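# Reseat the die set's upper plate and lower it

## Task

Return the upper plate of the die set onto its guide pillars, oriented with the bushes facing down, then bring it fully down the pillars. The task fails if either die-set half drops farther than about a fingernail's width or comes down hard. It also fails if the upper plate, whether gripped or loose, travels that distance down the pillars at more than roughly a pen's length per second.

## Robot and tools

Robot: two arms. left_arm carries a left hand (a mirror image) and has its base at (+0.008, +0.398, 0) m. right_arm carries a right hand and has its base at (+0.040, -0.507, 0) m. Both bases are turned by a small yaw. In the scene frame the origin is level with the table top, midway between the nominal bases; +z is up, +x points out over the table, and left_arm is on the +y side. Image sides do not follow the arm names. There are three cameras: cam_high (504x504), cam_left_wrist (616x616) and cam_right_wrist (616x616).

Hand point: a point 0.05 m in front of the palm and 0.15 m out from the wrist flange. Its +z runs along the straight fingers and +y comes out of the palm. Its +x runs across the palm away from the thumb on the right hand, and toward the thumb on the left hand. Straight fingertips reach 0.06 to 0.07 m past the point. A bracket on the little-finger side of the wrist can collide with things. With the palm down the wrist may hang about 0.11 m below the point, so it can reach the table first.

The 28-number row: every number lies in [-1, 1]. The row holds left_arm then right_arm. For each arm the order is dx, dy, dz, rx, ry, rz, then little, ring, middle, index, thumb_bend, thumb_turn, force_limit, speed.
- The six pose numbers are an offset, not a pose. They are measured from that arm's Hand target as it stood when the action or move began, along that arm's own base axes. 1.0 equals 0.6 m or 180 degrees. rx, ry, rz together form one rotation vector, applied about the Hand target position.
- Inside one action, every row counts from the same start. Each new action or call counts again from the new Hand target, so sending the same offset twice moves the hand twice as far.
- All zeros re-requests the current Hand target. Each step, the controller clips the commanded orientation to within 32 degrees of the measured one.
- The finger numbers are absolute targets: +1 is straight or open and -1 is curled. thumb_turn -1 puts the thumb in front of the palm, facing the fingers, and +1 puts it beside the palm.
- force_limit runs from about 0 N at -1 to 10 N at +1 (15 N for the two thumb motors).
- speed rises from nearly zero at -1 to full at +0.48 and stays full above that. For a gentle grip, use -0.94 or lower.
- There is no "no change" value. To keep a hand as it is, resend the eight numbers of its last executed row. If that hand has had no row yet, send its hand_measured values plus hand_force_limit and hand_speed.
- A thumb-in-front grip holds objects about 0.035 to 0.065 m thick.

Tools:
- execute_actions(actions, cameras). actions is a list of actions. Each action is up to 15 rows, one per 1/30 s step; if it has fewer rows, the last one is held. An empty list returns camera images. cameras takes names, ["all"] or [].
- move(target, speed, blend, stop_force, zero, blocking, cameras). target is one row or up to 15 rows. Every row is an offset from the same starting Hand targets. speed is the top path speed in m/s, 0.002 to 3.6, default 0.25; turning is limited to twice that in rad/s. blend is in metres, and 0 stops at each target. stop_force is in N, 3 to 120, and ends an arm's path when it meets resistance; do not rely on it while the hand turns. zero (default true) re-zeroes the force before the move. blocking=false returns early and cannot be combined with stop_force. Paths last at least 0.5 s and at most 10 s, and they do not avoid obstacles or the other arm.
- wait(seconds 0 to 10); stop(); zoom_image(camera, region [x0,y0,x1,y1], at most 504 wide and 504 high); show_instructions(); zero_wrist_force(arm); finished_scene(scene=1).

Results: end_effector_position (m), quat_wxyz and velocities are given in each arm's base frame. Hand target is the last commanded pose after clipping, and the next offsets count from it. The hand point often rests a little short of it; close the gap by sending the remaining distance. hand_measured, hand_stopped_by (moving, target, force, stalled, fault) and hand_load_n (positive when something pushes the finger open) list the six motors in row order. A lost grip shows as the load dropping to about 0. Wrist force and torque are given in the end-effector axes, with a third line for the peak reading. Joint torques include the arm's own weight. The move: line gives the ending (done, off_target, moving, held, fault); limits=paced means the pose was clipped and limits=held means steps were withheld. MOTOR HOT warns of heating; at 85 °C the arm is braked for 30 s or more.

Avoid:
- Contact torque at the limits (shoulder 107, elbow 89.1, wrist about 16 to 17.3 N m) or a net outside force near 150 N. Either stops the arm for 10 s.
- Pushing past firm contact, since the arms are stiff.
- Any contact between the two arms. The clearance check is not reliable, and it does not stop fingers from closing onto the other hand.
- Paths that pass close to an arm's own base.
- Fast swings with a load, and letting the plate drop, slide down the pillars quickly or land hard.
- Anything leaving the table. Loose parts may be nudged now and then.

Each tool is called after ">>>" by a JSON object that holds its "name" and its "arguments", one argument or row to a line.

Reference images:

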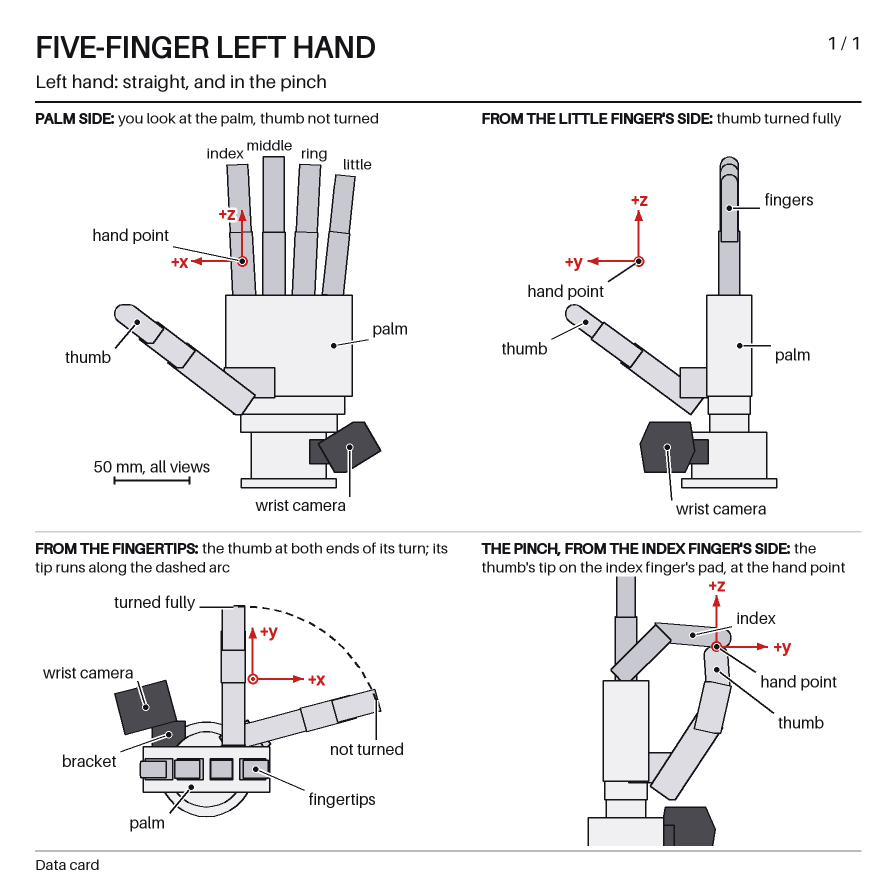

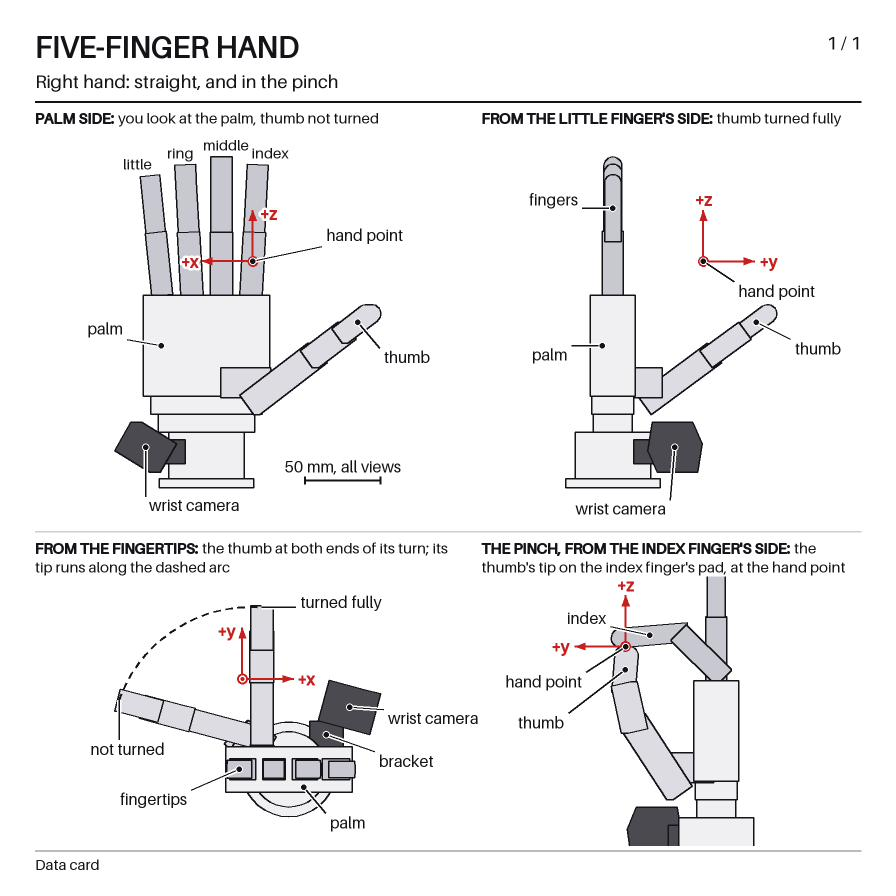

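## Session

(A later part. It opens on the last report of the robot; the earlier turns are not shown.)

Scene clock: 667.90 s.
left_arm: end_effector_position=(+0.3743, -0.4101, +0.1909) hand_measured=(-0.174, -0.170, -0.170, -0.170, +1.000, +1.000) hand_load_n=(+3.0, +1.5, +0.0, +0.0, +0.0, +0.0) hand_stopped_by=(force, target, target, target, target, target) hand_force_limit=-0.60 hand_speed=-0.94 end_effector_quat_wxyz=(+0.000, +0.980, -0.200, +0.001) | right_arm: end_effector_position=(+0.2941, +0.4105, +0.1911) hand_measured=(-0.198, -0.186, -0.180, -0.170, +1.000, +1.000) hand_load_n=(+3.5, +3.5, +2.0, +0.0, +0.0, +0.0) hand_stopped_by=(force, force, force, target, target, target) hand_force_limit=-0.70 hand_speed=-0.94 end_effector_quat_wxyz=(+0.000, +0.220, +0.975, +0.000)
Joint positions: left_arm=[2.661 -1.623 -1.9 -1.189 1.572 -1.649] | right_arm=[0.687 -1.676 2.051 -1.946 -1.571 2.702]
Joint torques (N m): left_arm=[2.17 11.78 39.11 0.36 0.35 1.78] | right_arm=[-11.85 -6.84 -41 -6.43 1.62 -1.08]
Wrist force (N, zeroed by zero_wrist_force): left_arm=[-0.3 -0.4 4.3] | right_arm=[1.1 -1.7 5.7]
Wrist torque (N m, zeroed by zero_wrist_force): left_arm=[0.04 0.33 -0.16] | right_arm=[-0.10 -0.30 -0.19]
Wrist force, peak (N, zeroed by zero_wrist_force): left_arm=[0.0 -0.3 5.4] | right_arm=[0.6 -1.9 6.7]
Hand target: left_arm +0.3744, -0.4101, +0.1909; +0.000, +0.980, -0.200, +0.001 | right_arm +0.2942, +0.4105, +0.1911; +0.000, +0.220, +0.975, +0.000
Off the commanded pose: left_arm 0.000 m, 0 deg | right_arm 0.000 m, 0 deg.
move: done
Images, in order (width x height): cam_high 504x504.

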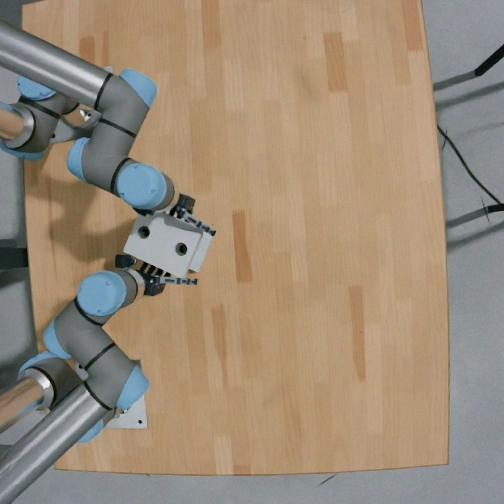

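>>> {"name": "move", "arguments": {
  "target": [
    [0.005,0,0,0,0,0,-0.24,-0.17,-0.17,-0.17,1,1,-0.6,-0.94,0.005,0,0,0,0,0,-0.25,-0.25,-0.25,-0.17,1,1,-0.7,-0.94],
    [0.005,0.0012,0,0,0,0,-0.24,-0.17,-0.17,-0.17,1,1,-0.6,-0.94,0.005,0.0012,0,0,0,0,-0.25,-0.25,-0.25,-0.17,1,1,-0.7,-0.94],
    [-0.006,0.0012,0,0,0,0,-0.24,-0.17,-0.17,-0.17,1,1,-0.6,-0.94,-0.006,0.0012,0,0,0,0,-0.25,-0.25,-0.25,-0.17,1,1,-0.7,-0.94],
    [-0.006,0.0024,0,0,0,0,-0.24,-0.17,-0.17,-0.17,1,1,-0.6,-0.94,-0.006,0.0024,0,0,0,0,-0.25,-0.25,-0.25,-0.17,1,1,-0.7,-0.94],
    [0.005,0.0024,0,0,0,0,-0.24,-0.17,-0.17,-0.17,1,1,-0.6,-0.94,0.005,0.0024,0,0,0,0,-0.25,-0.25,-0.25,-0.17,1,1,-0.7,-0.94],
    [0.005,0.0036,0,0,0,0,-0.24,-0.17,-0.17,-0.17,1,1,-0.6,-0.94,0.005,0.0036,0,0,0,0,-0.25,-0.25,-0.25,-0.17,1,1,-0.7,-0.94],
    [-0.006,0.0036,0,0,0,0,-0.24,-0.17,-0.17,-0.17,1,1,-0.6,-0.94,-0.006,0.0036,0,0,0,0,-0.25,-0.25,-0.25,-0.17,1,1,-0.7,-0.94],
    [-0.006,0.0048,0,0,0,0,-0.24,-0.17,-0.17,-0.17,1,1,-0.6,-0.94,-0.006,0.0048,0,0,0,0,-0.25,-0.25,-0.25,-0.17,1,1,-0.7,-0.94],
    [0.004,0.0048,0,0,0,0,-0.24,-0.17,-0.17,-0.17,1,1,-0.6,-0.94,0.004,0.0048,0,0,0,0,-0.25,-0.25,-0.25,-0.17,1,1,-0.7,-0.94]
  ],
  "speed": 0.008,
  "blend": 0.0003,
  "cameras": ["cam_high"]
}}

>>> {"name": "zoom_image", "arguments": {
  "camera": "cam_high",
  "region": [168, 234, 194, 260]
}}

>>> {"name": "zoom_image", "arguments": {
  "camera": "cam_high",
  "region": [130, 220, 156, 246]
}}

Scene clock: 693.33 s.
left_arm: end_effector_position=(+0.3767, -0.4072, +0.1909) hand_measured=(-0.174, -0.170, -0.170, -0.170, +1.000, +1.000) hand_load_n=(+3.5, +1.0, +0.0, +0.0, +0.0, +0.0) hand_stopped_by=(force, target, target, target, target, target) hand_force_limit=-0.60 hand_speed=-0.94 end_effector_quat_wxyz=(+0.000, +0.980, -0.200, +0.001) | right_arm: end_effector_position=(+0.2965, +0.4133, +0.1911) hand_measured=(-0.198, -0.186, -0.180, -0.170, +1.000, +1.000) hand_load_n=(+3.0, +3.0, +1.5, +0.0, +0.0, +0.0) hand_stopped_by=(force, force, force, target, target, target) hand_force_limit=-0.70 hand_speed=-0.94 end_effector_quat_wxyz=(+0.000, +0.220, +0.975, +0.000)
Joint positions: left_arm=[2.669 -1.622 -1.901 -1.189 1.572 -1.642] | right_arm=[0.689 -1.666 2.043 -1.948 -1.571 2.704]
Joint torques (N m): left_arm=[5.12 10.66 39.42 0.55 -0.17 2.11] | right_arm=[-7.28 -7.19 -39.45 -6.37 1.78 -0.9]
Wrist force (N, zeroed by zero_wrist_force): left_arm=[-1.1 -1.5 4.7] | right_arm=[-0.6 -2.9 6.2]
Wrist torque (N m, zeroed by zero_wrist_force): left_arm=[0.06 0.26 -0.05] | right_arm=[-0.14 -0.23 -0.06]
Wrist force, peak (N, zeroed by zero_wrist_force): left_arm=[2.4 4.3 6.8] | right_arm=[0.6 -5.7 6.5]
Hand target: left_arm +0.3768, -0.4072, +0.1909; +0.000, +0.980, -0.200, +0.001 | right_arm +0.2966, +0.4133, +0.1911; +0.000, +0.220, +0.975, +0.000
Off the commanded pose: left_arm 0.000 m, 0 deg | right_arm 0.000 m, 0 deg.
move: done
Images, in order (width x height): cam_high 504x504.

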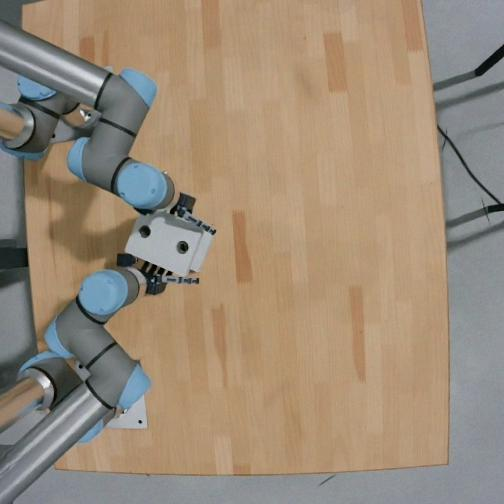

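Scaled by 19.385 from the camera's 504x504 image, which has a finer 720x720 frame.

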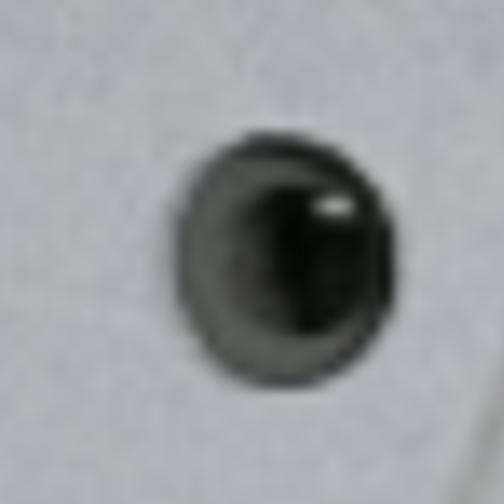

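Scaled by 19.385 from the camera's 504x504 image, which has a finer 720x720 frame.

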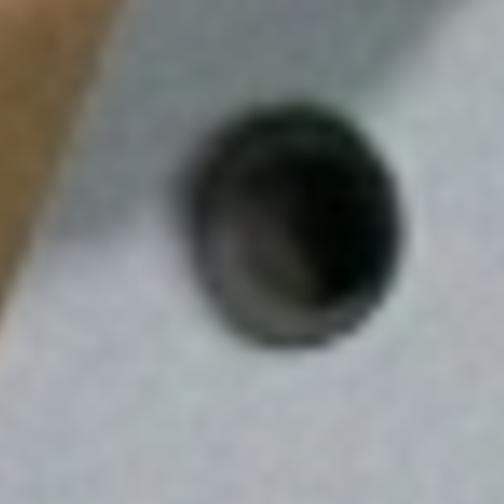

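>>> {"name": "move", "arguments": {
  "target": [0,0,0.0065,0,0,0,-0.24,-0.17,-0.17,-0.17,1,1,-0.6,-0.94,0,0,0.0065,0,0,0,-0.25,-0.25,-0.25,-0.17,1,1,-0.7,-0.94],
  "speed": 0.01
}}

>>> {"name": "move", "arguments": {
  "target": [-0.0047,-0.0058,0,0,0,0,-0.24,-0.17,-0.17,-0.17,1,1,-0.6,-0.94,-0.0047,-0.0058,0,0,0,0,-0.25,-0.25,-0.25,-0.17,1,1,-0.7,-0.94],
  "speed": 0.01,
  "cameras": ["cam_high"]
}}

>>> {"name": "zoom_image", "arguments": {
  "camera": "cam_high",
  "region": [168, 234, 194, 260]
}}

>>> {"name": "zoom_image", "arguments": {
  "camera": "cam_high",
  "region": [130, 220, 156, 246]
}}

Scene clock: 710.60 s.
left_arm: end_effector_position=(+0.3768, -0.4072, +0.1948) hand_measured=(-0.174, -0.170, -0.170, -0.170, +1.000, +1.000) hand_load_n=(+3.0, +2.0, +0.0, +1.5, +0.0, +0.5) hand_stopped_by=(force, target, target, target, target, target) hand_force_limit=-0.60 hand_speed=-0.94 end_effector_quat_wxyz=(+0.000, +0.980, -0.200, +0.001) | right_arm: end_effector_position=(+0.2966, +0.4133, +0.1949) hand_measured=(-0.198, -0.186, -0.180, -0.170, +1.000, +1.000) hand_load_n=(+1.5, +3.0, +4.5, +4.5, +0.0, +0.0) hand_stopped_by=(force, force, force, target, target, target) hand_force_limit=-0.70 hand_speed=-0.94 end_effector_quat_wxyz=(+0.000, +0.220, +0.975, +0.000)
Joint positions: left_arm=[2.669 -1.619 -1.894 -1.199 1.572 -1.642] | right_arm=[0.689 -1.67 2.035 -1.937 -1.571 2.704]
Joint torques (N m): left_arm=[3.45 45.73 40.97 0.57 -0.04 1.93] | right_arm=[-7.23 -35.67 -42.83 -1.74 1.6 -1]
Wrist force (N, zeroed by zero_wrist_force): left_arm=[-0.3 0.1 7.6] | right_arm=[-0.8 -0.4 10.2]
Wrist torque (N m, zeroed by zero_wrist_force): left_arm=[-0.02 0.30 -0.06] | right_arm=[-0.07 -0.18 -0.03]
Wrist force, peak (N, zeroed by zero_wrist_force): left_arm=[-0.4 0.8 8.2] | right_arm=[-0.5 0.1 10.9]
Hand target: left_arm +0.3768, -0.4072, +0.1948; +0.000, +0.980, -0.200, +0.001 | right_arm +0.2966, +0.4133, +0.1950; +0.000, +0.220, +0.975, +0.000
Off the commanded pose: left_arm 0.000 m, 0 deg | right_arm 0.000 m, 0 deg.
move: done

Scene clock: 711.37 s.
left_arm: end_effector_position=(+0.3740, -0.4106, +0.1948) hand_measured=(-0.174, -0.170, -0.170, -0.170, +1.000, +1.000) hand_load_n=(+3.0, +2.5, +0.0, +1.5, +0.0, +0.0) hand_stopped_by=(force, target, target, target, target, target) hand_force_limit=-0.60 hand_speed=-0.94 end_effector_quat_wxyz=(+0.000, +0.980, -0.200, +0.001) | right_arm: end_effector_position=(+0.2938, +0.4099, +0.1950) hand_measured=(-0.198, -0.186, -0.180, -0.170, +1.000, +1.000) hand_load_n=(+1.0, +2.5, +4.5, +5.0, +0.0, +0.0) hand_stopped_by=(force, force, force, target, target, target) hand_force_limit=-0.70 hand_speed=-0.94 end_effector_quat_wxyz=(+0.000, +0.220, +0.975, +0.000)
Joint positions: left_arm=[2.66 -1.619 -1.893 -1.199 1.572 -1.651] | right_arm=[0.686 -1.681 2.045 -1.935 -1.571 2.702]
Joint torques (N m): left_arm=[-5.23 12.16 41.39 0.84 -0.89 -1.94] | right_arm=[-8.05 -35.5 -10.98 -0.86 1.42 -0.98]
Wrist force (N, zeroed by zero_wrist_force): left_arm=[-1.3 4.4 8.1] | right_arm=[-1.6 5.0 9.6]
Wrist torque (N m, zeroed by zero_wrist_force): left_arm=[0.00 0.31 -0.24] | right_arm=[0.13 -0.17 0.30]
Wrist force, peak (N, zeroed by zero_wrist_force): left_arm=[-1.1 4.5 8.8] | right_arm=[-1.2 3.9 10.9]
Hand target: left_arm +0.3739, -0.4107, +0.1948; +0.000, +0.980, -0.200, +0.001 | right_arm +0.2937, +0.4099, +0.1950; +0.000, +0.220, +0.975, +0.000
Off the commanded pose: left_arm 0.000 m, 0 deg | right_arm 0.000 m, 0 deg.
move: done
Images, in order (width x height): cam_high 504x504.

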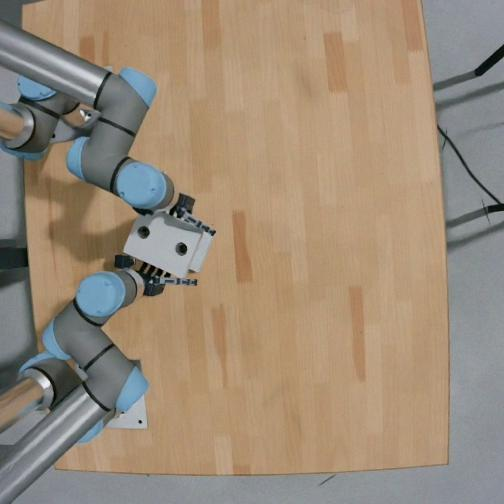

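Scaled by 19.385 from the camera's 504x504 image, which has a finer 720x720 frame.

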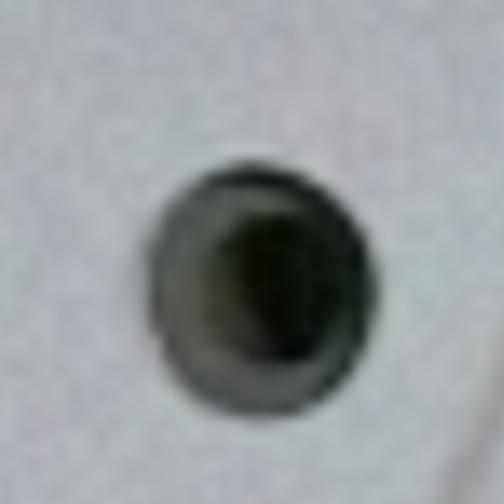

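Scaled by 19.385 from the camera's 504x504 image, which has a finer 720x720 frame.

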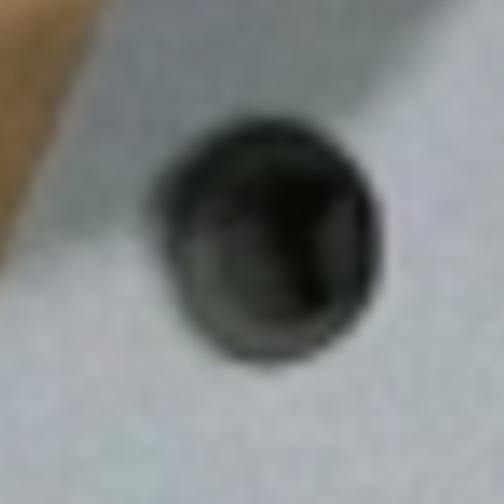

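>>> {"name": "move", "arguments": {
  "target": [-0.0008,0.001,0,0,0,0,-0.24,-0.17,-0.17,-0.17,1,1,-0.6,-0.94,-0.0008,0.001,0,0,0,0,-0.25,-0.25,-0.25,-0.17,1,1,-0.7,-0.94],
  "speed": 0.01
}}

>>> {"name": "move", "arguments": {
  "target": [0,0,-0.03,0,0,0,-0.24,-0.17,-0.17,-0.17,1,1,-0.6,-0.94,0,0,-0.03,0,0,0,-0.25,-0.25,-0.25,-0.17,1,1,-0.7,-0.94],
  "speed": 0.01,
  "stop_force": 3,
  "cameras": ["cam_high"]
}}

>>> {"name": "zoom_image", "arguments": {
  "camera": "cam_high",
  "region": [168, 234, 194, 260]
}}

>>> {"name": "zoom_image", "arguments": {
  "camera": "cam_high",
  "region": [130, 220, 156, 246]
}}

Scene clock: 720.00 s.
left_arm: end_effector_position=(+0.3734, -0.4101, +0.1948) hand_measured=(-0.174, -0.170, -0.170, -0.170, +1.000, +1.000) hand_load_n=(+3.0, +2.5, +0.5, +2.0, +0.0, +0.0) hand_stopped_by=(force, target, target, target, target, target) hand_force_limit=-0.60 hand_speed=-0.94 end_effector_quat_wxyz=(+0.000, +0.980, -0.200, +0.000) | right_arm: end_effector_position=(+0.2932, +0.4104, +0.1949) hand_measured=(-0.198, -0.186, -0.180, -0.170, +1.000, +1.000) hand_load_n=(+1.5, +3.0, +4.0, +4.5, +0.0, +0.0) hand_stopped_by=(force, force, force, target, target, target) hand_force_limit=-0.70 hand_speed=-0.94 end_effector_quat_wxyz=(+0.000, +0.220, +0.975, +0.000)
Joint positions: left_arm=[2.66 -1.618 -1.895 -1.199 1.572 -1.65] | right_arm=[0.688 -1.681 2.045 -1.935 -1.571 2.704]
Joint torques (N m): left_arm=[2.14 46.58 10.03 4.7 -1.35 1.84] | right_arm=[7.04 -8.12 -39.43 -3.63 1.33 0.53]
Wrist force (N, zeroed by zero_wrist_force): left_arm=[1.0 2.7 8.4] | right_arm=[0.7 3.1 9.2]
Wrist torque (N m, zeroed by zero_wrist_force): left_arm=[0.02 0.35 -0.33] | right_arm=[0.07 -0.14 0.13]
Wrist force, peak (N, zeroed by zero_wrist_force): left_arm=[-1.7 4.7 8.9] | right_arm=[-2.0 5.1 10.1]
Hand target: left_arm +0.3735, -0.4101, +0.1948; +0.000, +0.980, -0.200, +0.001 | right_arm +0.2933, +0.4105, +0.1950; +0.000, +0.220, +0.975, +0.000
Off the commanded pose: left_arm 0.000 m, 0 deg | right_arm 0.000 m, 0 deg.
move: done

Scene clock: 721.67 s.
left_arm: end_effector_position=(+0.3735, -0.4101, +0.1907) hand_measured=(-0.174, -0.170, -0.170, -0.170, +1.000, +1.000) hand_load_n=(+3.5, +1.0, +0.0, +0.5, +0.0, +0.0) hand_stopped_by=(force, target, target, target, target, target) hand_force_limit=-0.60 hand_speed=-0.94 end_effector_quat_wxyz=(+0.000, +0.980, -0.200, +0.001) | right_arm: end_effector_position=(+0.2933, +0.4105, +0.1908) hand_measured=(-0.198, -0.186, -0.180, -0.170, +1.000, +1.000) hand_load_n=(+3.5, +3.0, +1.0, +0.0, +0.0, +0.0) hand_stopped_by=(force, force, force, target, target, target) hand_force_limit=-0.70 hand_speed=-0.94 end_effector_quat_wxyz=(+0.000, +0.220, +0.975, +0.000)
Joint positions: left_arm=[2.66 -1.621 -1.902 -1.188 1.572 -1.65] | right_arm=[0.688 -1.676 2.053 -1.947 -1.571 2.704]
Joint torques (N m): left_arm=[2.65 43.78 37.86 0.24 -1.16 1.74] | right_arm=[7.08 -32.65 -38.85 -0.9 1.46 0.57]
Wrist force (N, zeroed by zero_wrist_force): left_arm=[0.7 2.0 5.2] | right_arm=[-0.6 1.6 6.5]
Wrist torque (N m, zeroed by zero_wrist_force): left_arm=[0.04 0.30 -0.27] | right_arm=[-0.03 -0.32 0.14]
Wrist force, peak (N, zeroed by zero_wrist_force): left_arm=[1.3 2.8 8.8] | right_arm=[0.5 3.2 10.1]
Hand target: left_arm +0.3735, -0.4101, +0.1907; +0.000, +0.980, -0.200, +0.001 (not the last commanded pose) | right_arm +0.2933, +0.4105, +0.1908; +0.000, +0.220, +0.975, +0.000 (not the last commanded pose)
Off the commanded pose: left_arm 0.014 m, 0 deg | right_arm 0.014 m, 0 deg.
move: contact (left_arm, right_arm)
Images, in order (width x height): cam_high 504x504.

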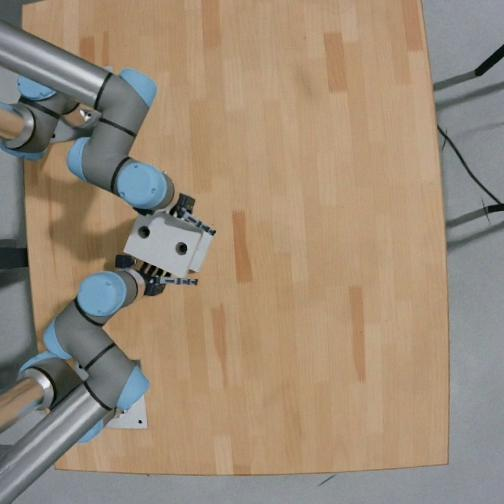

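Scaled by 19.385 from the camera's 504x504 image, which has a finer 720x720 frame.

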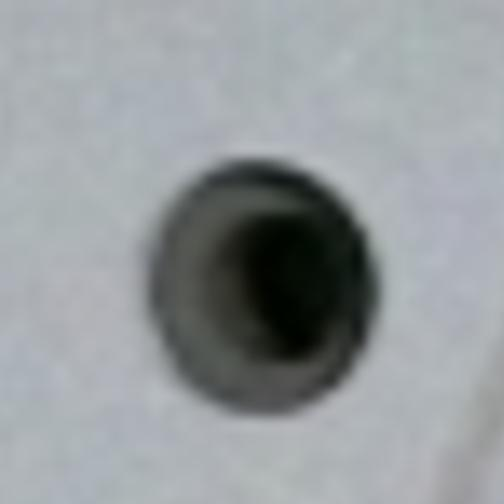

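Scaled by 19.385 from the camera's 504x504 image, which has a finer 720x720 frame.

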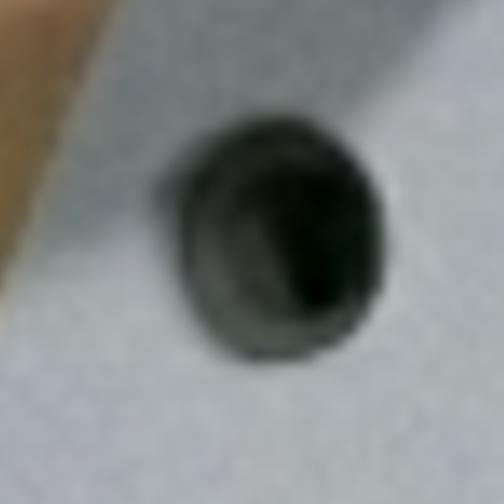

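>>> {"name": "move", "arguments": {
  "target": [
    [-0.0043,-0.005,0,0,0,0,-0.24,-0.17,-0.17,-0.17,1,1,-0.6,-0.94,-0.0043,-0.005,0,0,0,0,-0.25,-0.25,-0.25,-0.17,1,1,-0.7,-0.94],
    [0.0043,-0.004,0,0,0,0,-0.24,-0.17,-0.17,-0.17,1,1,-0.6,-0.94,0.0043,-0.004,0,0,0,0,-0.25,-0.25,-0.25,-0.17,1,1,-0.7,-0.94],
    [-0.0043,-0.0034,0,0,0,0,-0.24,-0.17,-0.17,-0.17,1,1,-0.6,-0.94,-0.0043,-0.0034,0,0,0,0,-0.25,-0.25,-0.25,-0.17,1,1,-0.7,-0.94],
    [0.0043,-0.0028,0,0,0,0,-0.24,-0.17,-0.17,-0.17,1,1,-0.6,-0.94,0.0043,-0.0028,0,0,0,0,-0.25,-0.25,-0.25,-0.17,1,1,-0.7,-0.94],
    [-0.0043,-0.0022,0,0,0,0,-0.24,-0.17,-0.17,-0.17,1,1,-0.6,-0.94,-0.0043,-0.0022,0,0,0,0,-0.25,-0.25,-0.25,-0.17,1,1,-0.7,-0.94],
    [0.0043,-0.0016,0,0,0,0,-0.24,-0.17,-0.17,-0.17,1,1,-0.6,-0.94,0.0043,-0.0016,0,0,0,0,-0.25,-0.25,-0.25,-0.17,1,1,-0.7,-0.94],
    [-0.0043,-0.001,0,0,0,0,-0.24,-0.17,-0.17,-0.17,1,1,-0.6,-0.94,-0.0043,-0.001,0,0,0,0,-0.25,-0.25,-0.25,-0.17,1,1,-0.7,-0.94],
    [0.0043,-0.0004,0,0,0,0,-0.24,-0.17,-0.17,-0.17,1,1,-0.6,-0.94,0.0043,-0.0004,0,0,0,0,-0.25,-0.25,-0.25,-0.17,1,1,-0.7,-0.94],
    [-0.0043,0.0002,0,0,0,0,-0.24,-0.17,-0.17,-0.17,1,1,-0.6,-0.94,-0.0043,0.0002,0,0,0,0,-0.25,-0.25,-0.25,-0.17,1,1,-0.7,-0.94],
    [0.0043,0.0008,0,0,0,0,-0.24,-0.17,-0.17,-0.17,1,1,-0.6,-0.94,0.0043,0.0008,0,0,0,0,-0.25,-0.25,-0.25,-0.17,1,1,-0.7,-0.94],
    [-0.0043,0.0014,0,0,0,0,-0.24,-0.17,-0.17,-0.17,1,1,-0.6,-0.94,-0.0043,0.0014,0,0,0,0,-0.25,-0.25,-0.25,-0.17,1,1,-0.7,-0.94],
    [0.0043,0.002,0,0,0,0,-0.24,-0.17,-0.17,-0.17,1,1,-0.6,-0.94,0.0043,0.002,0,0,0,0,-0.25,-0.25,-0.25,-0.17,1,1,-0.7,-0.94],
    [-0.0043,0.0026,0,0,0,0,-0.24,-0.17,-0.17,-0.17,1,1,-0.6,-0.94,-0.0043,0.0026,0,0,0,0,-0.25,-0.25,-0.25,-0.17,1,1,-0.7,-0.94],
    [0.0043,0.0032,0,0,0,0,-0.24,-0.17,-0.17,-0.17,1,1,-0.6,-0.94,0.0043,0.0032,0,0,0,0,-0.25,-0.25,-0.25,-0.17,1,1,-0.7,-0.94]
  ],
  "speed": 0.009,
  "blend": 0.0002,
  "cameras": ["cam_high"]
}}

>>> {"name": "zoom_image", "arguments": {
  "camera": "cam_high",
  "region": [168, 234, 194, 260]
}}

>>> {"name": "zoom_image", "arguments": {
  "camera": "cam_high",
  "region": [130, 220, 156, 246]
}}

Scene clock: 749.13 s.
left_arm: end_effector_position=(+0.3759, -0.4082, +0.1907) hand_measured=(-0.174, -0.170, -0.170, -0.170, +1.000, +1.000) hand_load_n=(+3.5, +1.0, +0.0, +0.5, +0.0, +0.0) hand_stopped_by=(force, target, target, target, target, target) hand_force_limit=-0.60 hand_speed=-0.94 end_effector_quat_wxyz=(+0.000, +0.980, -0.200, +0.001) | right_arm: end_effector_position=(+0.2957, +0.4124, +0.1908) hand_measured=(-0.198, -0.186, -0.180, -0.170, +1.000, +1.000) hand_load_n=(+4.0, +3.0, +0.5, +0.0, +0.0, +0.0) hand_stopped_by=(force, force, force, target, target, target) hand_force_limit=-0.70 hand_speed=-0.94 end_effector_quat_wxyz=(+0.000, +0.220, +0.975, +0.000)
Joint positions: left_arm=[2.666 -1.623 -1.901 -1.188 1.572 -1.644] | right_arm=[0.688 -1.669 2.046 -1.948 -1.571 2.703]
Joint torques (N m): left_arm=[4.41 11.48 39.04 0.54 -0.39 1.73] | right_arm=[-7.11 -6.98 -41.86 -6.55 1.3 -0.97]
Wrist force (N, zeroed by zero_wrist_force): left_arm=[-0.7 -2.9 4.3] | right_arm=[0.1 -4.9 5.0]
Wrist torque (N m, zeroed by zero_wrist_force): left_arm=[0.06 0.26 0.22] | right_arm=[-0.23 -0.28 -0.20]
Wrist force, peak (N, zeroed by zero_wrist_force): left_arm=[1.5 4.4 6.3] | right_arm=[-0.7 5.6 7.3]
Hand target: left_arm +0.3760, -0.4082, +0.1907; +0.000, +0.980, -0.200, +0.001 | right_arm +0.2958, +0.4124, +0.1908; +0.000, +0.220, +0.975, +0.000
Off the commanded pose: left_arm 0.000 m, 0 deg | right_arm 0.000 m, 0 deg.
move: done
Images, in order (width x height): cam_high 504x504.

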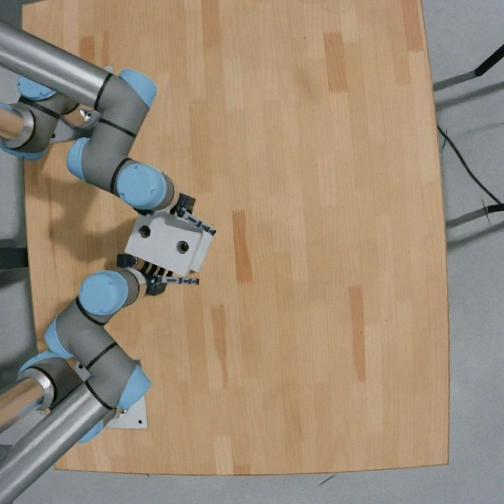

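Scaled by 19.385 from the camera's 504x504 image, which has a finer 720x720 frame.

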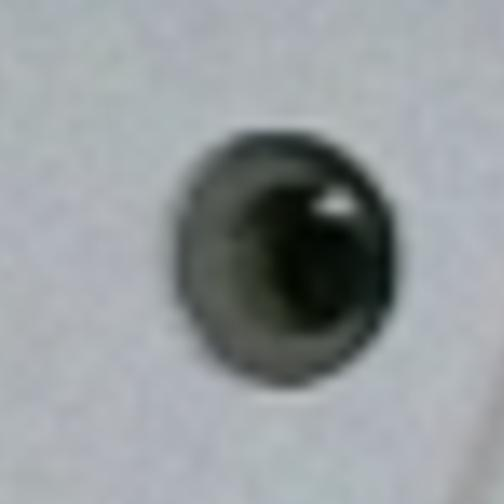

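Scaled by 19.385 from the camera's 504x504 image, which has a finer 720x720 frame.

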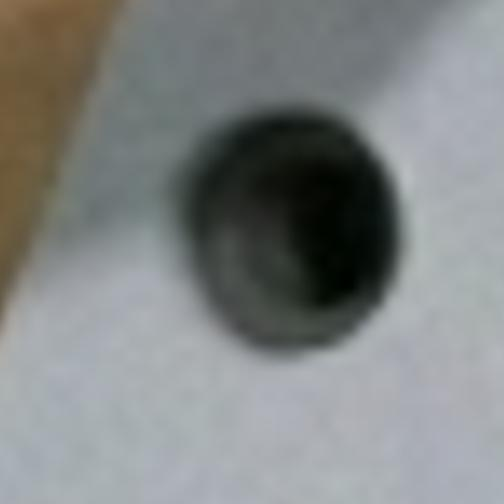

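>>> {"name": "move", "arguments": {
  "target": [
    [0,0,0.006,0,0,0,-0.24,-0.17,-0.17,-0.17,1,1,-0.6,-0.94,0,0,0.006,0,0,0,-0.25,-0.25,-0.25,-0.17,1,1,-0.7,-0.94],
    [-0.0107,-0.0062,0.006,0,0,0,-0.24,-0.17,-0.17,-0.17,1,1,-0.6,-0.94,-0.0107,-0.0062,0.006,0,0,0,-0.25,-0.25,-0.25,-0.17,1,1,-0.7,-0.94]
  ],
  "speed": 0.015,
  "cameras": ["cam_high"]
}}

>>> {"name": "zoom_image", "arguments": {
  "camera": "cam_high",
  "region": [168, 234, 194, 260]
}}

>>> {"name": "zoom_image", "arguments": {
  "camera": "cam_high",
  "region": [130, 220, 156, 246]
}}

Scene clock: 777.17 s.
left_arm: end_effector_position=(+0.3696, -0.4119, +0.1943) hand_measured=(-0.174, -0.170, -0.170, -0.170, +1.000, +1.000) hand_load_n=(+2.5, +2.5, +1.0, +3.0, +0.0, +0.0) hand_stopped_by=(force, target, target, target, target, target) hand_force_limit=-0.60 hand_speed=-0.94 end_effector_quat_wxyz=(+0.000, +0.980, -0.200, +0.001) | right_arm: end_effector_position=(+0.2895, +0.4087, +0.1944) hand_measured=(-0.198, -0.186, -0.180, -0.170, +1.000, +1.000) hand_load_n=(+1.5, +2.5, +4.0, +3.5, +0.0, +0.0) hand_stopped_by=(force, force, force, target, target, target) hand_force_limit=-0.70 hand_speed=-0.94 end_effector_quat_wxyz=(+0.000, +0.220, +0.975, +0.000)
Joint positions: left_arm=[2.653 -1.614 -1.899 -1.198 1.572 -1.657] | right_arm=[0.691 -1.689 2.054 -1.936 -1.571 2.706]
Joint torques (N m): left_arm=[-6.03 46.76 10.65 4.77 1.72 -1.95] | right_arm=[7.22 -33.82 -11.4 -1.07 1 0.33]
Wrist force (N, zeroed by zero_wrist_force): left_arm=[0.7 4.4 9.3] | right_arm=[0.1 4.9 9.6]
Wrist torque (N m, zeroed by zero_wrist_force): left_arm=[0.03 0.26 -0.16] | right_arm=[0.12 -0.20 0.25]
Wrist force, peak (N, zeroed by zero_wrist_force): left_arm=[-0.4 5.5 9.2] | right_arm=[-0.7 6.6 9.7]
Hand target: left_arm +0.3696, -0.4119, +0.1943; +0.000, +0.980, -0.200, +0.001 | right_arm +0.2894, +0.4087, +0.1944; +0.000, +0.220, +0.975, +0.000
Off the commanded pose: left_arm 0.000 m, 0 deg | right_arm 0.000 m, 0 deg.
move: done
Images, in order (width x height): cam_high 504x504.

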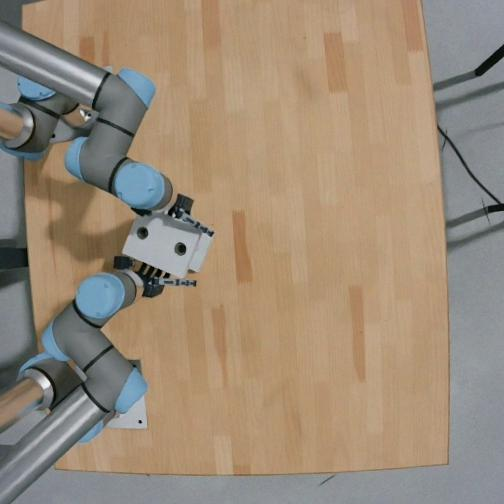

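Scaled by 19.385 from the camera's 504x504 image, which has a finer 720x720 frame.

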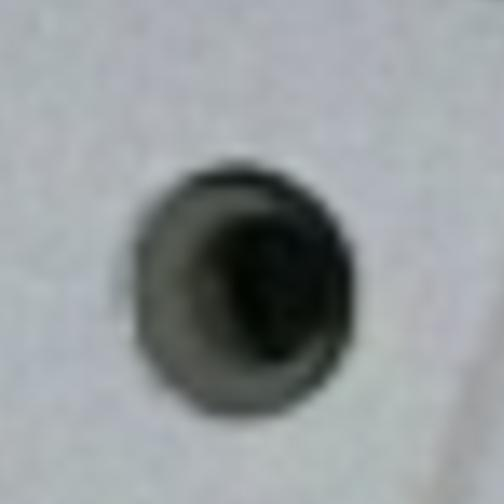

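Scaled by 19.385 from the camera's 504x504 image, which has a finer 720x720 frame.

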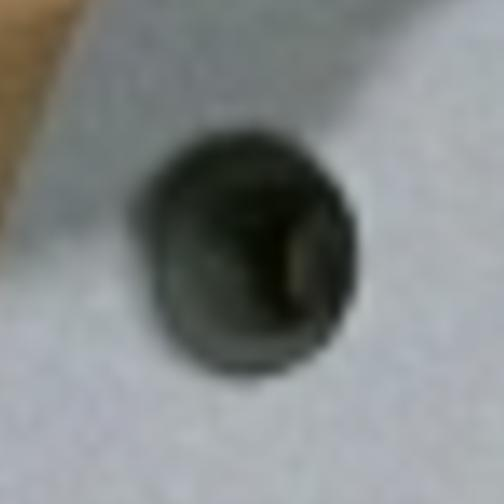

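>>> {"name": "move", "arguments": {
  "target": [
    [-0.0013,0.0,0,0,0,0,-0.24,-0.17,-0.17,-0.17,1,1,-0.6,-0.94,-0.0013,0.0,0,0,0,0,-0.25,-0.25,-0.25,-0.17,1,1,-0.7,-0.94],
    [-0.0013,0.0,-0.012,0,0,0,-0.24,-0.17,-0.17,-0.17,1,1,-0.6,-0.94,-0.0013,0.0,-0.012,0,0,0,-0.25,-0.25,-0.25,-0.17,1,1,-0.7,-0.94]
  ],
  "speed": 0.01,
  "stop_force": 3,
  "cameras": ["cam_high"]
}}

>>> {"name": "zoom_image", "arguments": {
  "camera": "cam_high",
  "region": [168, 234, 194, 260]
}}

>>> {"name": "zoom_image", "arguments": {
  "camera": "cam_high",
  "region": [130, 220, 156, 246]
}}

Scene clock: 783.77 s.
left_arm: end_effector_position=(+0.3688, -0.4119, +0.1908) hand_measured=(-0.174, -0.170, -0.170, -0.170, +1.000, +1.000) hand_load_n=(+3.0, +2.0, +0.0, +0.0, +0.0, +0.0) hand_stopped_by=(force, target, target, target, target, target) hand_force_limit=-0.60 hand_speed=-0.94 end_effector_quat_wxyz=(+0.000, +0.980, -0.200, +0.001) | right_arm: end_effector_position=(+0.2886, +0.4087, +0.1907) hand_measured=(-0.198, -0.186, -0.180, -0.170, +1.000, +1.000) hand_load_n=(+3.0, +2.5, +1.0, +0.0, +0.0, +0.0) hand_stopped_by=(force, force, force, target, target, target) hand_force_limit=-0.70 hand_speed=-0.94 end_effector_quat_wxyz=(+0.000, +0.220, +0.975, +0.000)
Joint positions: left_arm=[2.653 -1.616 -1.907 -1.188 1.572 -1.658] | right_arm=[0.692 -1.687 2.062 -1.946 -1.571 2.707]
Joint torques (N m): left_arm=[-6.51 43.69 38.89 0.37 1.4 -2.22] | right_arm=[7.06 -31.32 -38.19 -0.7 0.98 0.45]
Wrist force (N, zeroed by zero_wrist_force): left_arm=[-0.3 2.7 4.6] | right_arm=[-0.6 3.4 5.1]
Wrist torque (N m, zeroed by zero_wrist_force): left_arm=[0.05 0.35 -0.16] | right_arm=[0.06 -0.27 0.22]
Wrist force, peak (N, zeroed by zero_wrist_force): left_arm=[0.8 4.1 9.7] | right_arm=[0.3 4.7 9.7]
Hand target: left_arm +0.3688, -0.4119, +0.1908; +0.000, +0.980, -0.200, +0.001 (not the last commanded pose) | right_arm +0.2886, +0.4087, +0.1907; +0.000, +0.220, +0.975, +0.000 (not the last commanded pose)
Off the commanded pose: left_arm 0.004 m, 0 deg | right_arm 0.004 m, 0 deg.
move: contact (left_arm, right_arm); path passed 1 of 2 targets
Images, in order (width x height): cam_high 504x504.

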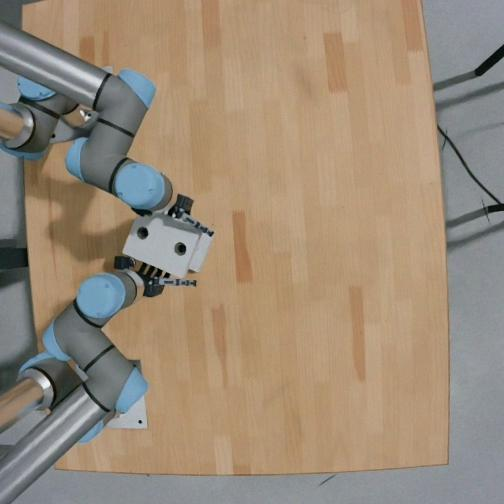

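Scaled by 19.385 from the camera's 504x504 image, which has a finer 720x720 frame.

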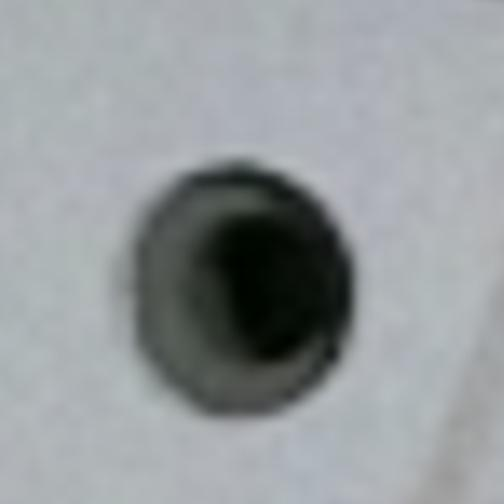

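Scaled by 19.385 from the camera's 504x504 image, which has a finer 720x720 frame.

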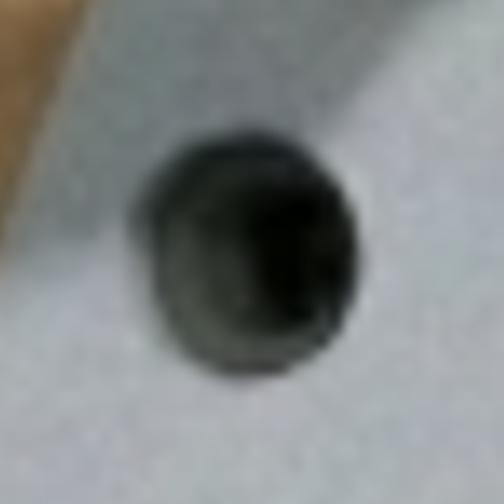

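>>> {"name": "move", "arguments": {
  "target": [
    [-0.003,-0.0035,0,0,0,0,-0.24,-0.17,-0.17,-0.17,1,1,-0.6,-0.94,-0.003,-0.0035,0,0,0,0,-0.25,-0.25,-0.25,-0.17,1,1,-0.7,-0.94],
    [0.0033,-0.0025,0,0,0,0,-0.24,-0.17,-0.17,-0.17,1,1,-0.6,-0.94,0.0033,-0.0025,0,0,0,0,-0.25,-0.25,-0.25,-0.17,1,1,-0.7,-0.94],
    [-0.0033,-0.0021,0,0,0,0,-0.24,-0.17,-0.17,-0.17,1,1,-0.6,-0.94,-0.0033,-0.0021,0,0,0,0,-0.25,-0.25,-0.25,-0.17,1,1,-0.7,-0.94],
    [0.0033,-0.0017,0,0,0,0,-0.24,-0.17,-0.17,-0.17,1,1,-0.6,-0.94,0.0033,-0.0017,0,0,0,0,-0.25,-0.25,-0.25,-0.17,1,1,-0.7,-0.94],
    [-0.0033,-0.0013,0,0,0,0,-0.24,-0.17,-0.17,-0.17,1,1,-0.6,-0.94,-0.0033,-0.0013,0,0,0,0,-0.25,-0.25,-0.25,-0.17,1,1,-0.7,-0.94],
    [0.0033,-0.0009,0,0,0,0,-0.24,-0.17,-0.17,-0.17,1,1,-0.6,-0.94,0.0033,-0.0009,0,0,0,0,-0.25,-0.25,-0.25,-0.17,1,1,-0.7,-0.94],
    [-0.0033,-0.0005,0,0,0,0,-0.24,-0.17,-0.17,-0.17,1,1,-0.6,-0.94,-0.0033,-0.0005,0,0,0,0,-0.25,-0.25,-0.25,-0.17,1,1,-0.7,-0.94],
    [0.0033,-0.0001,0,0,0,0,-0.24,-0.17,-0.17,-0.17,1,1,-0.6,-0.94,0.0033,-0.0001,0,0,0,0,-0.25,-0.25,-0.25,-0.17,1,1,-0.7,-0.94],
    [-0.0033,0.0003,0,0,0,0,-0.24,-0.17,-0.17,-0.17,1,1,-0.6,-0.94,-0.0033,0.0003,0,0,0,0,-0.25,-0.25,-0.25,-0.17,1,1,-0.7,-0.94],
    [0.0033,0.0007,0,0,0,0,-0.24,-0.17,-0.17,-0.17,1,1,-0.6,-0.94,0.0033,0.0007,0,0,0,0,-0.25,-0.25,-0.25,-0.17,1,1,-0.7,-0.94],
    [-0.0033,0.0011,0,0,0,0,-0.24,-0.17,-0.17,-0.17,1,1,-0.6,-0.94,-0.0033,0.0011,0,0,0,0,-0.25,-0.25,-0.25,-0.17,1,1,-0.7,-0.94],
    [0.0033,0.0015,0,0,0,0,-0.24,-0.17,-0.17,-0.17,1,1,-0.6,-0.94,0.0033,0.0015,0,0,0,0,-0.25,-0.25,-0.25,-0.17,1,1,-0.7,-0.94],
    [-0.0033,0.0019,0,0,0,0,-0.24,-0.17,-0.17,-0.17,1,1,-0.6,-0.94,-0.0033,0.0019,0,0,0,0,-0.25,-0.25,-0.25,-0.17,1,1,-0.7,-0.94],
    [0,0.0023,0,0,0,0,-0.24,-0.17,-0.17,-0.17,1,1,-0.6,-0.94,0,0.0023,0,0,0,0,-0.25,-0.25,-0.25,-0.17,1,1,-0.7,-0.94]
  ],
  "speed": 0.007,
  "blend": 0.0002,
  "cameras": ["cam_high"]
}}

>>> {"name": "zoom_image", "arguments": {
  "camera": "cam_high",
  "region": [168, 234, 194, 260]
}}

>>> {"name": "zoom_image", "arguments": {
  "camera": "cam_high",
  "region": [130, 220, 156, 246]
}}

Scene clock: 799.13 s.
left_arm: end_effector_position=(+0.3687, -0.4105, +0.1908) hand_measured=(-0.174, -0.170, -0.170, -0.170, +1.000, +1.000) hand_load_n=(+2.5, +2.0, +0.0, +2.0, +0.0, +0.0) hand_stopped_by=(force, target, target, target, target, target) hand_force_limit=-0.60 hand_speed=-0.94 end_effector_quat_wxyz=(+0.000, +0.980, -0.200, +0.001) | right_arm: end_effector_position=(+0.2885, +0.4100, +0.1907) hand_measured=(-0.198, -0.186, -0.180, -0.170, +1.000, +1.000) hand_load_n=(+2.0, +3.0, +4.5, +4.0, +0.0, +0.0) hand_stopped_by=(force, force, force, target, target, target) hand_force_limit=-0.70 hand_speed=-0.94 end_effector_quat_wxyz=(+0.000, +0.220, +0.975, +0.000)
Joint positions: left_arm=[2.655 -1.614 -1.91 -1.188 1.572 -1.655] | right_arm=[0.695 -1.684 2.06 -1.946 -1.571 2.71]
Joint torques (N m): left_arm=[2.51 11.89 41.32 1.52 -1.3 2.24] | right_arm=[-6.71 -8.78 -42.87 -6.13 0.62 -1.03]
Wrist force (N, zeroed by zero_wrist_force): left_arm=[0.3 0.2 8.2] | right_arm=[-0.2 -0.2 9.8]
Wrist torque (N m, zeroed by zero_wrist_force): left_arm=[-0.02 0.28 -0.22] | right_arm=[-0.02 -0.21 -0.08]
Wrist force, peak (N, zeroed by zero_wrist_force): left_arm=[7.5 5.2 9.0] | right_arm=[-2.2 6.2 10.1]
Hand target: left_arm +0.3688, -0.4105, +0.1908; +0.000, +0.980, -0.200, +0.001 | right_arm +0.2886, +0.4100, +0.1907; +0.000, +0.220, +0.975, +0.000
Off the commanded pose: left_arm 0.000 m, 0 deg | right_arm 0.000 m, 0 deg.
move: done
Images, in order (width x height): cam_high 504x504.

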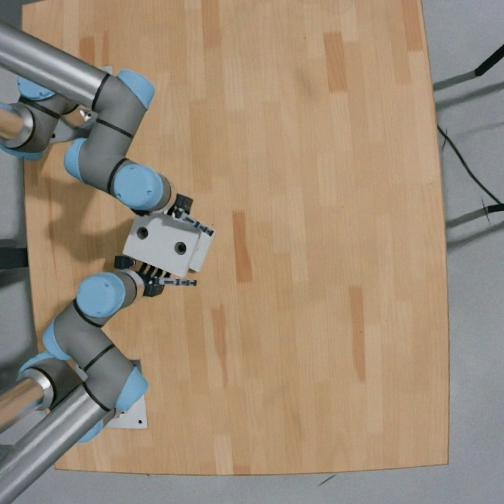

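Scaled by 19.385 from the camera's 504x504 image, which has a finer 720x720 frame.

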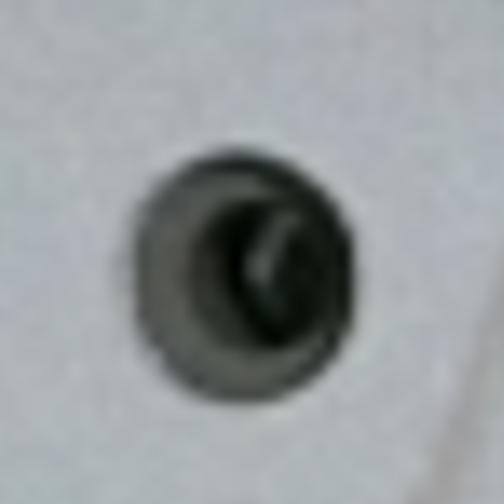

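Scaled by 19.385 from the camera's 504x504 image, which has a finer 720x720 frame.

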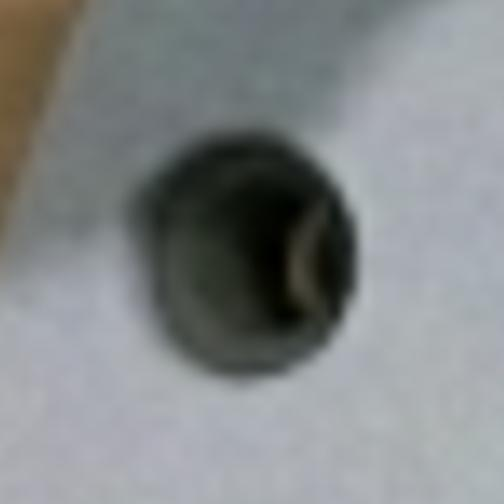

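>>> {"name": "move", "arguments": {
  "target": [0,0,-0.03,0,0,0,-0.24,-0.17,-0.17,-0.17,1,1,-0.6,-0.94,0,0,-0.03,0,0,0,-0.25,-0.25,-0.25,-0.17,1,1,-0.7,-0.94],
  "speed": 0.01,
  "stop_force": 3,
  "cameras": ["cam_high"]
}}

>>> {"name": "zoom_image", "arguments": {
  "camera": "cam_high",
  "region": [168, 234, 194, 260]
}}

>>> {"name": "zoom_image", "arguments": {
  "camera": "cam_high",
  "region": [130, 220, 156, 246]
}}

Scene clock: 804.40 s.
left_arm: end_effector_position=(+0.3688, -0.4105, +0.1858) hand_measured=(-0.174, -0.170, -0.170, -0.170, +1.000, +1.000) hand_load_n=(+3.0, +1.5, +0.5, +0.0, +0.0, +0.0) hand_stopped_by=(force, target, target, target, target, target) hand_force_limit=-0.60 hand_speed=-0.94 end_effector_quat_wxyz=(+0.000, +0.980, -0.200, +0.001) | right_arm: end_effector_position=(+0.2886, +0.4100, +0.1859) hand_measured=(-0.198, -0.186, -0.180, -0.170, +1.000, +1.000) hand_load_n=(+3.0, +4.0, +4.0, +2.5, +0.0, +0.0) hand_stopped_by=(force, force, force, target, target, target) hand_force_limit=-0.70 hand_speed=-0.94 end_effector_quat_wxyz=(+0.000, +0.220, +0.975, +0.000)
Joint positions: left_arm=[2.655 -1.619 -1.919 -1.174 1.572 -1.655] | right_arm=[0.694 -1.679 2.069 -1.96 -1.571 2.71]
Joint torques (N m): left_arm=[2.67 44.31 37.25 -0.11 -1.04 2.05] | right_arm=[-7.19 -35.6 -41.29 -1.43 0.85 -0.85]
Wrist force (N, zeroed by zero_wrist_force): left_arm=[4.1 0.0 6.6] | right_arm=[0.2 3.2 10.2]
Wrist torque (N m, zeroed by zero_wrist_force): left_arm=[-0.01 0.34 -0.10] | right_arm=[0.04 -0.32 0.09]
Wrist force, peak (N, zeroed by zero_wrist_force): left_arm=[3.7 4.4 8.8] | right_arm=[0.4 3.2 10.3]
Hand target: left_arm +0.3688, -0.4105, +0.1858; +0.000, +0.980, -0.200, +0.001 (not the last commanded pose) | right_arm +0.2886, +0.4100, +0.1859; +0.000, +0.220, +0.975, +0.000 (not the last commanded pose)
Off the commanded pose: left_arm 0.013 m, 0 deg | right_arm 0.013 m, 0 deg.
move: contact (left_arm, right_arm)
Images, in order (width x height): cam_high 504x504.

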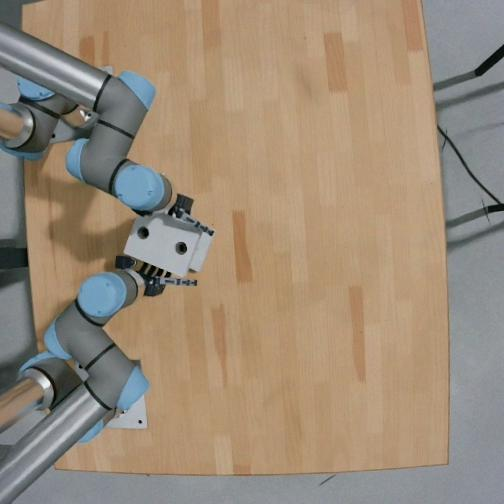

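Scaled by 19.385 from the camera's 504x504 image, which has a finer 720x720 frame.

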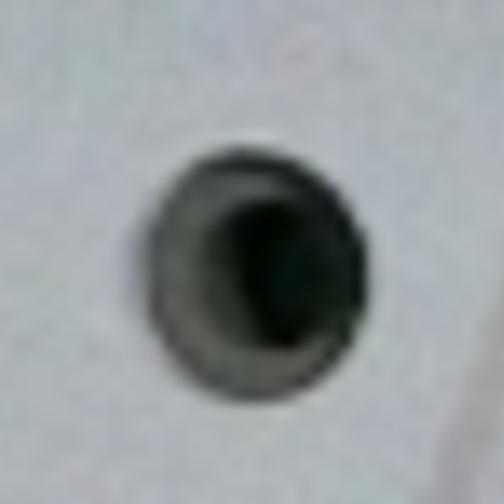

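Scaled by 19.385 from the camera's 504x504 image, which has a finer 720x720 frame.

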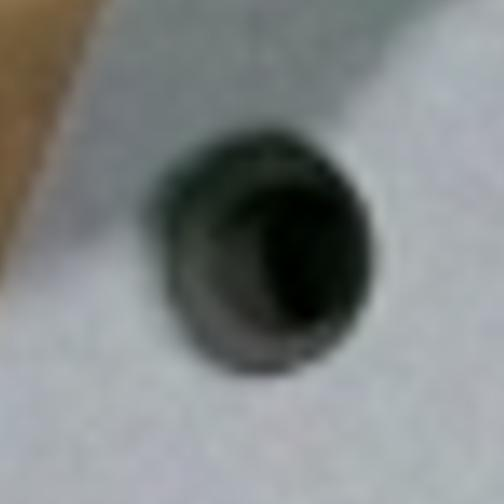

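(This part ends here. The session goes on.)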